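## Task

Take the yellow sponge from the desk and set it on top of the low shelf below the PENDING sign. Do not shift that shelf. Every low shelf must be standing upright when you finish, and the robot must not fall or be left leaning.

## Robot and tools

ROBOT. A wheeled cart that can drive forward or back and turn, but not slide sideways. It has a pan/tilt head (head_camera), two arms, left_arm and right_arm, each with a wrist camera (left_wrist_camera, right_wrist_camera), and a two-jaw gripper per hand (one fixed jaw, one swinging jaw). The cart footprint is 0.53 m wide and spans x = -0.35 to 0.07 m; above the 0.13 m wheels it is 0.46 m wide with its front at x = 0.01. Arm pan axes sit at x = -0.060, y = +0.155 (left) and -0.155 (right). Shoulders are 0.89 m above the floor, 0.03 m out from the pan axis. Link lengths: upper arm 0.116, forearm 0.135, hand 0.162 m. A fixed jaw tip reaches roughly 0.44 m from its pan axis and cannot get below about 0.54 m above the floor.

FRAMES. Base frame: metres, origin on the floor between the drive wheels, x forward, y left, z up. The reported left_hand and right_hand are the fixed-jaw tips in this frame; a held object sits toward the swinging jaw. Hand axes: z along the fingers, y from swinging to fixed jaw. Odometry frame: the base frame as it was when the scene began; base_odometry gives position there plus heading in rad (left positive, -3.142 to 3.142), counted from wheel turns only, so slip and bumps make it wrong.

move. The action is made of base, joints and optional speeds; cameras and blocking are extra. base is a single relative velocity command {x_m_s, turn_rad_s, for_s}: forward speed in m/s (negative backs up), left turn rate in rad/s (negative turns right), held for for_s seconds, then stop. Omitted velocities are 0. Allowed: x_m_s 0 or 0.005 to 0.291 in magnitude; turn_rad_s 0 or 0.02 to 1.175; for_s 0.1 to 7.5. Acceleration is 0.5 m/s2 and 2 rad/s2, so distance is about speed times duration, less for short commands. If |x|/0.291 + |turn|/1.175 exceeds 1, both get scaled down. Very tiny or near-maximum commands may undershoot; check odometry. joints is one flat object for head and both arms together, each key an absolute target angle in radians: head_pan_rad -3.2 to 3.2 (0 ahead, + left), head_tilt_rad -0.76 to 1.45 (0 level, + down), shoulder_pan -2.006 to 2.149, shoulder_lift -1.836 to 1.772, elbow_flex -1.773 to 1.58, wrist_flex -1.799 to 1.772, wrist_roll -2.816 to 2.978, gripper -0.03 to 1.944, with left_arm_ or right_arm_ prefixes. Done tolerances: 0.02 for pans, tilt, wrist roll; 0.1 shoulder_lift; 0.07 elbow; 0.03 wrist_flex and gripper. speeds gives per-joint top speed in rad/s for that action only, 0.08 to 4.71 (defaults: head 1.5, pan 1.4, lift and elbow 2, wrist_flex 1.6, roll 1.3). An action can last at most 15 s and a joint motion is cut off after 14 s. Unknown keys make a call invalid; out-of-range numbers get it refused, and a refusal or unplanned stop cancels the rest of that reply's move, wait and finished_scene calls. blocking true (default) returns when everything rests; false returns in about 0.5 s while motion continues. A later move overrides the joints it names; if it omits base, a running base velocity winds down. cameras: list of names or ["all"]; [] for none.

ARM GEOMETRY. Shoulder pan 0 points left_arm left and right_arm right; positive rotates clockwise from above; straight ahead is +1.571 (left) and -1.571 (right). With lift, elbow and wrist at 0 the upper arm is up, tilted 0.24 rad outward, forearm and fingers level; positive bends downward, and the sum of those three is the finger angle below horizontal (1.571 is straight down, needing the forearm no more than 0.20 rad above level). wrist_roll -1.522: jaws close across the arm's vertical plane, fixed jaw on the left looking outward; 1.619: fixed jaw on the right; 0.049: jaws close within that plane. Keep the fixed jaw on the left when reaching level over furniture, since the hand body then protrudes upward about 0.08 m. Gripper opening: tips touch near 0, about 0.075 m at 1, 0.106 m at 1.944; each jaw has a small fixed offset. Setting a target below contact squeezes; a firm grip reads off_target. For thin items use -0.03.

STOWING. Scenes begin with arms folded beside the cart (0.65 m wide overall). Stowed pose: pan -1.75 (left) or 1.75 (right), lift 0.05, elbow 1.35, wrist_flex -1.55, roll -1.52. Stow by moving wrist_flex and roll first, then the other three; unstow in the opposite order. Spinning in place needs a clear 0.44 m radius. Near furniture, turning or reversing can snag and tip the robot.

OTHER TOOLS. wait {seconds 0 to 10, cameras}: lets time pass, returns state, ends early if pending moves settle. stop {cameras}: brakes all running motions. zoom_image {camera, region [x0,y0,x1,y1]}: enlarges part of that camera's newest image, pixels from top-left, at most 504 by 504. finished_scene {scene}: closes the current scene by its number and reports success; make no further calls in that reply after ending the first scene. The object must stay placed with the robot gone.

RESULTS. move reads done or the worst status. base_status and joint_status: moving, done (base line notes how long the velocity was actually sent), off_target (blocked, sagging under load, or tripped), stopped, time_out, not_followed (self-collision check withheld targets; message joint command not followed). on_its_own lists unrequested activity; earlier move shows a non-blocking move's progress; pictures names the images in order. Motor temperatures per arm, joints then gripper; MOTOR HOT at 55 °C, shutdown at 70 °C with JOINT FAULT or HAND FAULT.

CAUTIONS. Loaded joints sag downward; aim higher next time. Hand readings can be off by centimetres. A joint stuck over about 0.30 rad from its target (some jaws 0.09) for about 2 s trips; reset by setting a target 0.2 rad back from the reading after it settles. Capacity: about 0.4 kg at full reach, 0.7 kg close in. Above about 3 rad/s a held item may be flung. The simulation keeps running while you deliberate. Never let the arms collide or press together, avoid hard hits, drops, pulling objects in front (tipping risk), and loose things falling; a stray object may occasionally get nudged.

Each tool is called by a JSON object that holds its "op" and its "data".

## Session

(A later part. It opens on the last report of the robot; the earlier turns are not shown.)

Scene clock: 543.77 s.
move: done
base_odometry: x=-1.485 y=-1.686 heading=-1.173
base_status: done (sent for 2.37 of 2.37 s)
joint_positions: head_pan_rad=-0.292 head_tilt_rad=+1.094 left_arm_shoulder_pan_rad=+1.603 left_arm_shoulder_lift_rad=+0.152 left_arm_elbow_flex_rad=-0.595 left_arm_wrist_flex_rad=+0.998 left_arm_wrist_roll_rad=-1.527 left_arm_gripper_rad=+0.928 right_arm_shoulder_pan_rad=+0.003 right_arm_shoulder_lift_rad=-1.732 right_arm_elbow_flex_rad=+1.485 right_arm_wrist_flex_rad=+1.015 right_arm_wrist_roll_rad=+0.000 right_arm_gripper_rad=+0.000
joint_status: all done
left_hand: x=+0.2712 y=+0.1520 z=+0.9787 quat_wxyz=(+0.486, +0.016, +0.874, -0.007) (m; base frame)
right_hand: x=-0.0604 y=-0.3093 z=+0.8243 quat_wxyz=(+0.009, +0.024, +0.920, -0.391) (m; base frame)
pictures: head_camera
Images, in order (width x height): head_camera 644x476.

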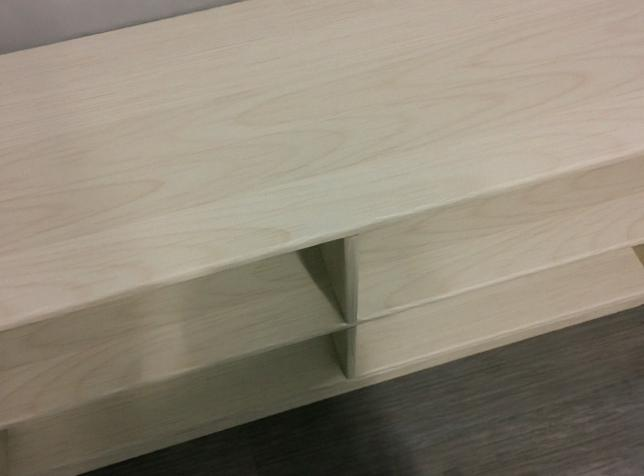

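{"op": "move", "data": {"base": {"x_m_s":0.15,"for_s":1.18}, "joints": {"head_pan_rad":0.1,"head_tilt_rad":0.95}}}

{"op": "move", "data": {"joints": {"left_arm_shoulder_lift_rad":0.9,"left_arm_elbow_flex_rad":0.05,"left_arm_wrist_flex_rad":-0.4,"left_arm_shoulder_pan_rad":1.57}, "speeds": {"left_arm_shoulder_lift_rad":0.7,"left_arm_elbow_flex_rad":0.6,"left_arm_wrist_flex_rad":1.3}}}

{"op": "move", "data": {"joints": {"left_arm_shoulder_lift_rad":1.4,"left_arm_elbow_flex_rad":-0.26,"left_arm_wrist_flex_rad":-0.56}, "speeds": {"left_arm_shoulder_lift_rad":0.5,"left_arm_elbow_flex_rad":0.35,"left_arm_wrist_flex_rad":0.2}}}

{"op": "move", "data": {"joints": {"left_arm_shoulder_lift_rad":1.65,"left_arm_elbow_flex_rad":-0.45,"left_arm_wrist_flex_rad":-0.6}, "speeds": {"left_arm_shoulder_lift_rad":0.4,"left_arm_elbow_flex_rad":0.3,"left_arm_wrist_flex_rad":0.1}, "cameras": ["head_camera","left_wrist_camera"]}}

Scene clock: 562.77 s.
move: done
base_odometry: x=-1.417 y=-1.847 heading=-1.173
base_status: done (sent for 1.17 of 1.17 s)
joint_positions: head_pan_rad=+0.089 head_tilt_rad=+0.963 left_arm_shoulder_pan_rad=+1.603 left_arm_shoulder_lift_rad=+0.152 left_arm_elbow_flex_rad=-0.595 left_arm_wrist_flex_rad=+0.998 left_arm_wrist_roll_rad=-1.527 left_arm_gripper_rad=+0.928 right_arm_shoulder_pan_rad=+0.001 right_arm_shoulder_lift_rad=-1.732 right_arm_elbow_flex_rad=+1.485 right_arm_wrist_flex_rad=+1.015 right_arm_wrist_roll_rad=+0.000 right_arm_gripper_rad=+0.000
joint_status: all done
left_hand: x=+0.2712 y=+0.1520 z=+0.9787 quat_wxyz=(+0.486, +0.016, +0.874, -0.007) (m; base frame)
right_hand: x=-0.0602 y=-0.3093 z=+0.8243 quat_wxyz=(+0.009, +0.023, +0.920, -0.391) (m; base frame)
pictures: none

Scene clock: 564.60 s.
move: done
base_odometry: x=-1.417 y=-1.847 heading=-1.173
base_status: not commanded
joint_positions: head_pan_rad=+0.089 head_tilt_rad=+0.963 left_arm_shoulder_pan_rad=+1.572 left_arm_shoulder_lift_rad=+0.915 left_arm_elbow_flex_rad=+0.053 left_arm_wrist_flex_rad=-0.383 left_arm_wrist_roll_rad=-1.527 left_arm_gripper_rad=+0.928 right_arm_shoulder_pan_rad=+0.003 right_arm_shoulder_lift_rad=-1.732 right_arm_elbow_flex_rad=+1.485 right_arm_wrist_flex_rad=+1.015 right_arm_wrist_roll_rad=+0.000 right_arm_gripper_rad=+0.000
joint_status: all done
left_hand: x=+0.2913 y=+0.1621 z=+0.7436 quat_wxyz=(+0.473, +0.003, +0.881, +0.001) (m; base frame)
right_hand: x=-0.0604 y=-0.3093 z=+0.8243 quat_wxyz=(+0.009, +0.024, +0.920, -0.391) (m; base frame)
pictures: none

Scene clock: 566.17 s.
move: done
base_odometry: x=-1.417 y=-1.847 heading=-1.173
base_status: not commanded
joint_positions: head_pan_rad=+0.089 head_tilt_rad=+0.963 left_arm_shoulder_pan_rad=+1.572 left_arm_shoulder_lift_rad=+1.413 left_arm_elbow_flex_rad=-0.233 left_arm_wrist_flex_rad=-0.543 left_arm_wrist_roll_rad=-1.527 left_arm_gripper_rad=+0.928 right_arm_shoulder_pan_rad=+0.003 right_arm_shoulder_lift_rad=-1.732 right_arm_elbow_flex_rad=+1.485 right_arm_wrist_flex_rad=+1.015 right_arm_wrist_roll_rad=+0.000 right_arm_gripper_rad=+0.000
joint_status: all done
left_hand: x=+0.2709 y=+0.1622 z=+0.6654 quat_wxyz=(+0.450, +0.003, +0.893, +0.001) (m; base frame)
right_hand: x=-0.0604 y=-0.3093 z=+0.8243 quat_wxyz=(+0.009, +0.024, +0.920, -0.391) (m; base frame)
pictures: none

Scene clock: 567.30 s.
move: done
base_odometry: x=-1.417 y=-1.847 heading=-1.173
base_status: not commanded
joint_positions: head_pan_rad=+0.089 head_tilt_rad=+0.963 left_arm_shoulder_pan_rad=+1.576 left_arm_shoulder_lift_rad=+1.650 left_arm_elbow_flex_rad=-0.438 left_arm_wrist_flex_rad=-0.604 left_arm_wrist_roll_rad=-1.527 left_arm_gripper_rad=+0.928 right_arm_shoulder_pan_rad=+0.003 right_arm_shoulder_lift_rad=-1.732 right_arm_elbow_flex_rad=+1.485 right_arm_wrist_flex_rad=+1.015 right_arm_wrist_roll_rad=+0.000 right_arm_gripper_rad=+0.000
joint_status: all done
left_hand: x=+0.2645 y=+0.1612 z=+0.6410 quat_wxyz=(+0.463, +0.004, +0.886, +0.000) (m; base frame)
right_hand: x=-0.0604 y=-0.3093 z=+0.8243 quat_wxyz=(+0.009, +0.024, +0.920, -0.391) (m; base frame)
pictures: head_camera, left_wrist_camera
Images, in order (width x height): head_camera 644x476, left_wrist_camera 644x476.

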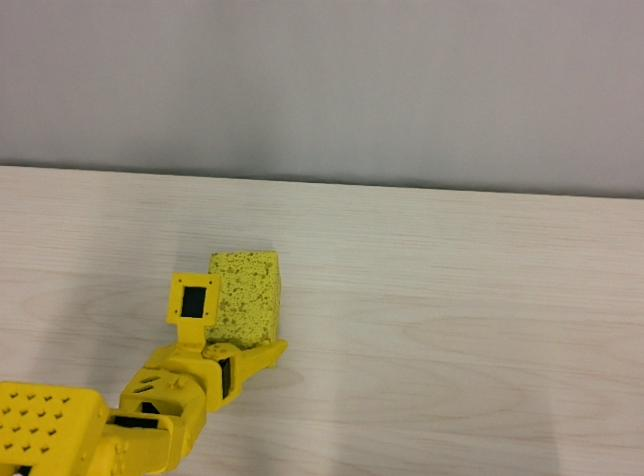

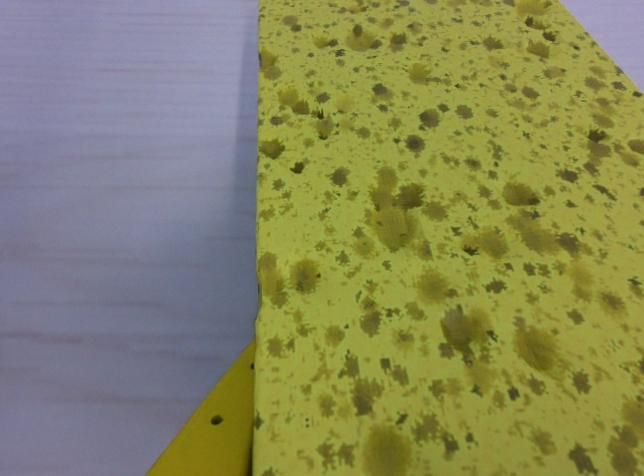

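Well inside the shelf, near contact. Lower a bit more.

{"op": "move", "data": {"joints": {"left_arm_shoulder_lift_rad":1.7,"left_arm_elbow_flex_rad":-0.38,"left_arm_wrist_flex_rad":-0.72}, "speeds": {"left_arm_shoulder_lift_rad":0.2,"left_arm_elbow_flex_rad":0.2,"left_arm_wrist_flex_rad":0.3}, "cameras": ["left_wrist_camera","head_camera"]}}

{"op": "move", "data": {"joints": {"left_arm_shoulder_lift_rad":1.765,"left_arm_elbow_flex_rad":-0.38,"left_arm_wrist_flex_rad":-0.72}, "speeds": {"left_arm_shoulder_lift_rad":0.15}, "cameras": ["left_wrist_camera","head_camera"]}}

Scene clock: 574.63 s.
move: done
base_odometry: x=-1.417 y=-1.847 heading=-1.173
base_status: not commanded
joint_positions: head_pan_rad=+0.089 head_tilt_rad=+0.963 left_arm_shoulder_pan_rad=+1.574 left_arm_shoulder_lift_rad=+1.700 left_arm_elbow_flex_rad=-0.389 left_arm_wrist_flex_rad=-0.717 left_arm_wrist_roll_rad=-1.527 left_arm_gripper_rad=+0.928 right_arm_shoulder_pan_rad=+0.003 right_arm_shoulder_lift_rad=-1.732 right_arm_elbow_flex_rad=+1.485 right_arm_wrist_flex_rad=+1.015 right_arm_wrist_roll_rad=+0.000 right_arm_gripper_rad=+0.000
joint_status: all done
left_hand: x=+0.2511 y=+0.1617 z=+0.6327 quat_wxyz=(+0.469, +0.004, +0.883, +0.000) (m; base frame)
right_hand: x=-0.0604 y=-0.3093 z=+0.8243 quat_wxyz=(+0.009, +0.024, +0.920, -0.391) (m; base frame)
pictures: head_camera, left_wrist_camera
Images, in order (width x height): head_camera 644x476, left_wrist_camera 644x476.

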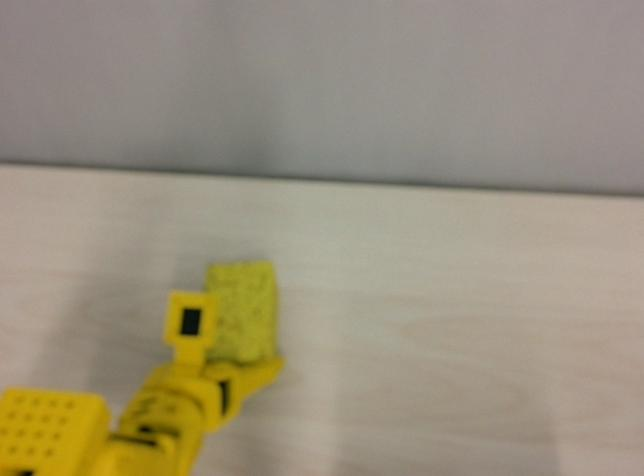

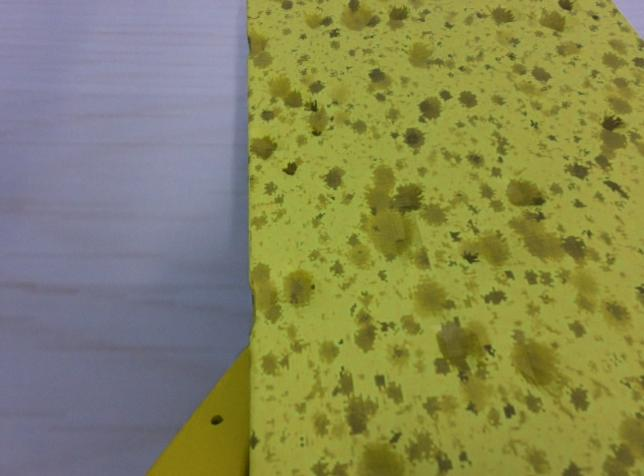

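Scene clock: 575.37 s.
move: done
base_odometry: x=-1.417 y=-1.847 heading=-1.173
base_status: not commanded
joint_positions: head_pan_rad=+0.089 head_tilt_rad=+0.963 left_arm_shoulder_pan_rad=+1.576 left_arm_shoulder_lift_rad=+1.725 left_arm_elbow_flex_rad=-0.389 left_arm_wrist_flex_rad=-0.724 left_arm_wrist_roll_rad=-1.527 left_arm_gripper_rad=+0.928 right_arm_shoulder_pan_rad=+0.003 right_arm_shoulder_lift_rad=-1.732 right_arm_elbow_flex_rad=+1.485 right_arm_wrist_flex_rad=+1.015 right_arm_wrist_roll_rad=+0.000 right_arm_gripper_rad=+0.000
joint_status: all done
left_hand: x=+0.2451 y=+0.1613 z=+0.6267 quat_wxyz=(+0.461, +0.004, +0.887, +0.000) (m; base frame)
right_hand: x=-0.0604 y=-0.3093 z=+0.8243 quat_wxyz=(+0.009, +0.024, +0.920, -0.391) (m; base frame)
pictures: head_camera, left_wrist_camera
Images, in order (width x height): head_camera 644x476, left_wrist_camera 644x476.

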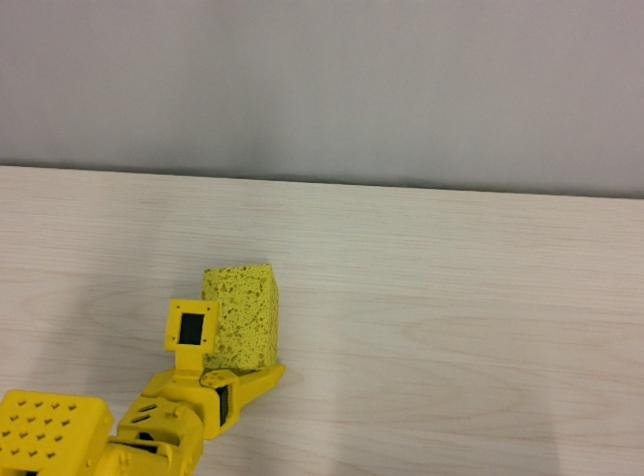

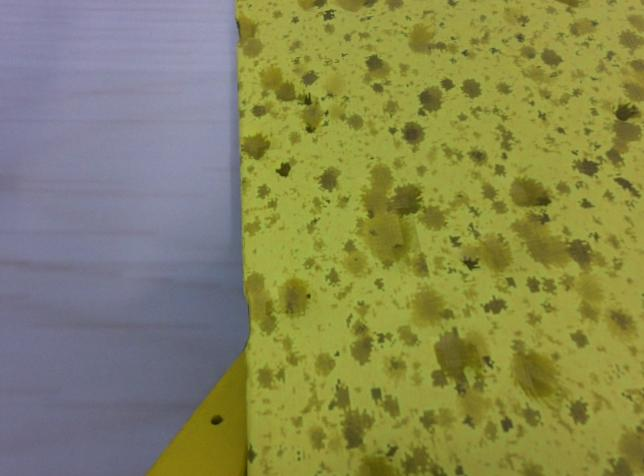

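{"op": "move", "data": {"joints": {"left_arm_gripper_rad":1.25}}}

{"op": "move", "data": {"joints": {"left_arm_gripper_rad":1.6}}}

{"op": "move", "data": {"base": {"x_m_s":-0.12,"for_s":1.25}, "cameras": ["head_camera"]}}

Scene clock: 582.77 s.
move: done
base_odometry: x=-1.417 y=-1.847 heading=-1.173
base_status: not commanded
joint_positions: head_pan_rad=+0.089 head_tilt_rad=+0.963 left_arm_shoulder_pan_rad=+1.566 left_arm_shoulder_lift_rad=+1.766 left_arm_elbow_flex_rad=-0.380 left_arm_wrist_flex_rad=-0.722 left_arm_wrist_roll_rad=-1.527 left_arm_gripper_rad=+1.243 right_arm_shoulder_pan_rad=+0.001 right_arm_shoulder_lift_rad=-1.732 right_arm_elbow_flex_rad=+1.485 right_arm_wrist_flex_rad=+1.015 right_arm_wrist_roll_rad=+0.000 right_arm_gripper_rad=+0.000
joint_status: all done
left_hand: x=+0.2315 y=+0.1640 z=+0.6139 quat_wxyz=(+0.438, +0.000, +0.899, +0.002) (m; base frame)
right_hand: x=-0.0602 y=-0.3093 z=+0.8243 quat_wxyz=(+0.009, +0.023, +0.920, -0.391) (m; base frame)
pictures: none

Scene clock: 583.47 s.
move: done
base_odometry: x=-1.417 y=-1.847 heading=-1.173
base_status: not commanded
joint_positions: head_pan_rad=+0.089 head_tilt_rad=+0.963 left_arm_shoulder_pan_rad=+1.566 left_arm_shoulder_lift_rad=+1.766 left_arm_elbow_flex_rad=-0.380 left_arm_wrist_flex_rad=-0.722 left_arm_wrist_roll_rad=-1.527 left_arm_gripper_rad=+1.592 right_arm_shoulder_pan_rad=+0.001 right_arm_shoulder_lift_rad=-1.732 right_arm_elbow_flex_rad=+1.485 right_arm_wrist_flex_rad=+1.015 right_arm_wrist_roll_rad=+0.000 right_arm_gripper_rad=+0.000
joint_status: all done
left_hand: x=+0.2315 y=+0.1640 z=+0.6139 quat_wxyz=(+0.438, +0.000, +0.899, +0.002) (m; base frame)
right_hand: x=-0.0602 y=-0.3093 z=+0.8243 quat_wxyz=(+0.009, +0.023, +0.920, -0.391) (m; base frame)
pictures: none

Scene clock: 585.70 s.
move: done
base_odometry: x=-1.477 y=-1.706 heading=-1.173
base_status: done (sent for 1.27 of 1.27 s)
joint_positions: head_pan_rad=+0.089 head_tilt_rad=+0.963 left_arm_shoulder_pan_rad=+1.566 left_arm_shoulder_lift_rad=+1.771 left_arm_elbow_flex_rad=-0.380 left_arm_wrist_flex_rad=-0.711 left_arm_wrist_roll_rad=-1.527 left_arm_gripper_rad=+1.592 right_arm_shoulder_pan_rad=+0.001 right_arm_shoulder_lift_rad=-1.732 right_arm_elbow_flex_rad=+1.485 right_arm_wrist_flex_rad=+1.015 right_arm_wrist_roll_rad=+0.000 right_arm_gripper_rad=+0.000
joint_status: not commanded
left_hand: x=+0.2291 y=+0.1640 z=+0.6114 quat_wxyz=(+0.431, +0.000, +0.902, +0.002) (m; base frame)
right_hand: x=-0.0602 y=-0.3093 z=+0.8243 quat_wxyz=(+0.009, +0.023, +0.920, -0.391) (m; base frame)
pictures: head_camera
Images, in order (width x height): head_camera 644x476.

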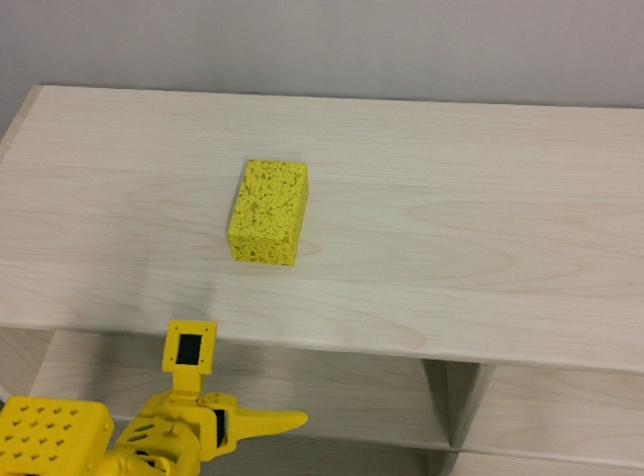

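{"op": "finished_scene", "data": {"scene": 3}}

The scene is finished: the task was done.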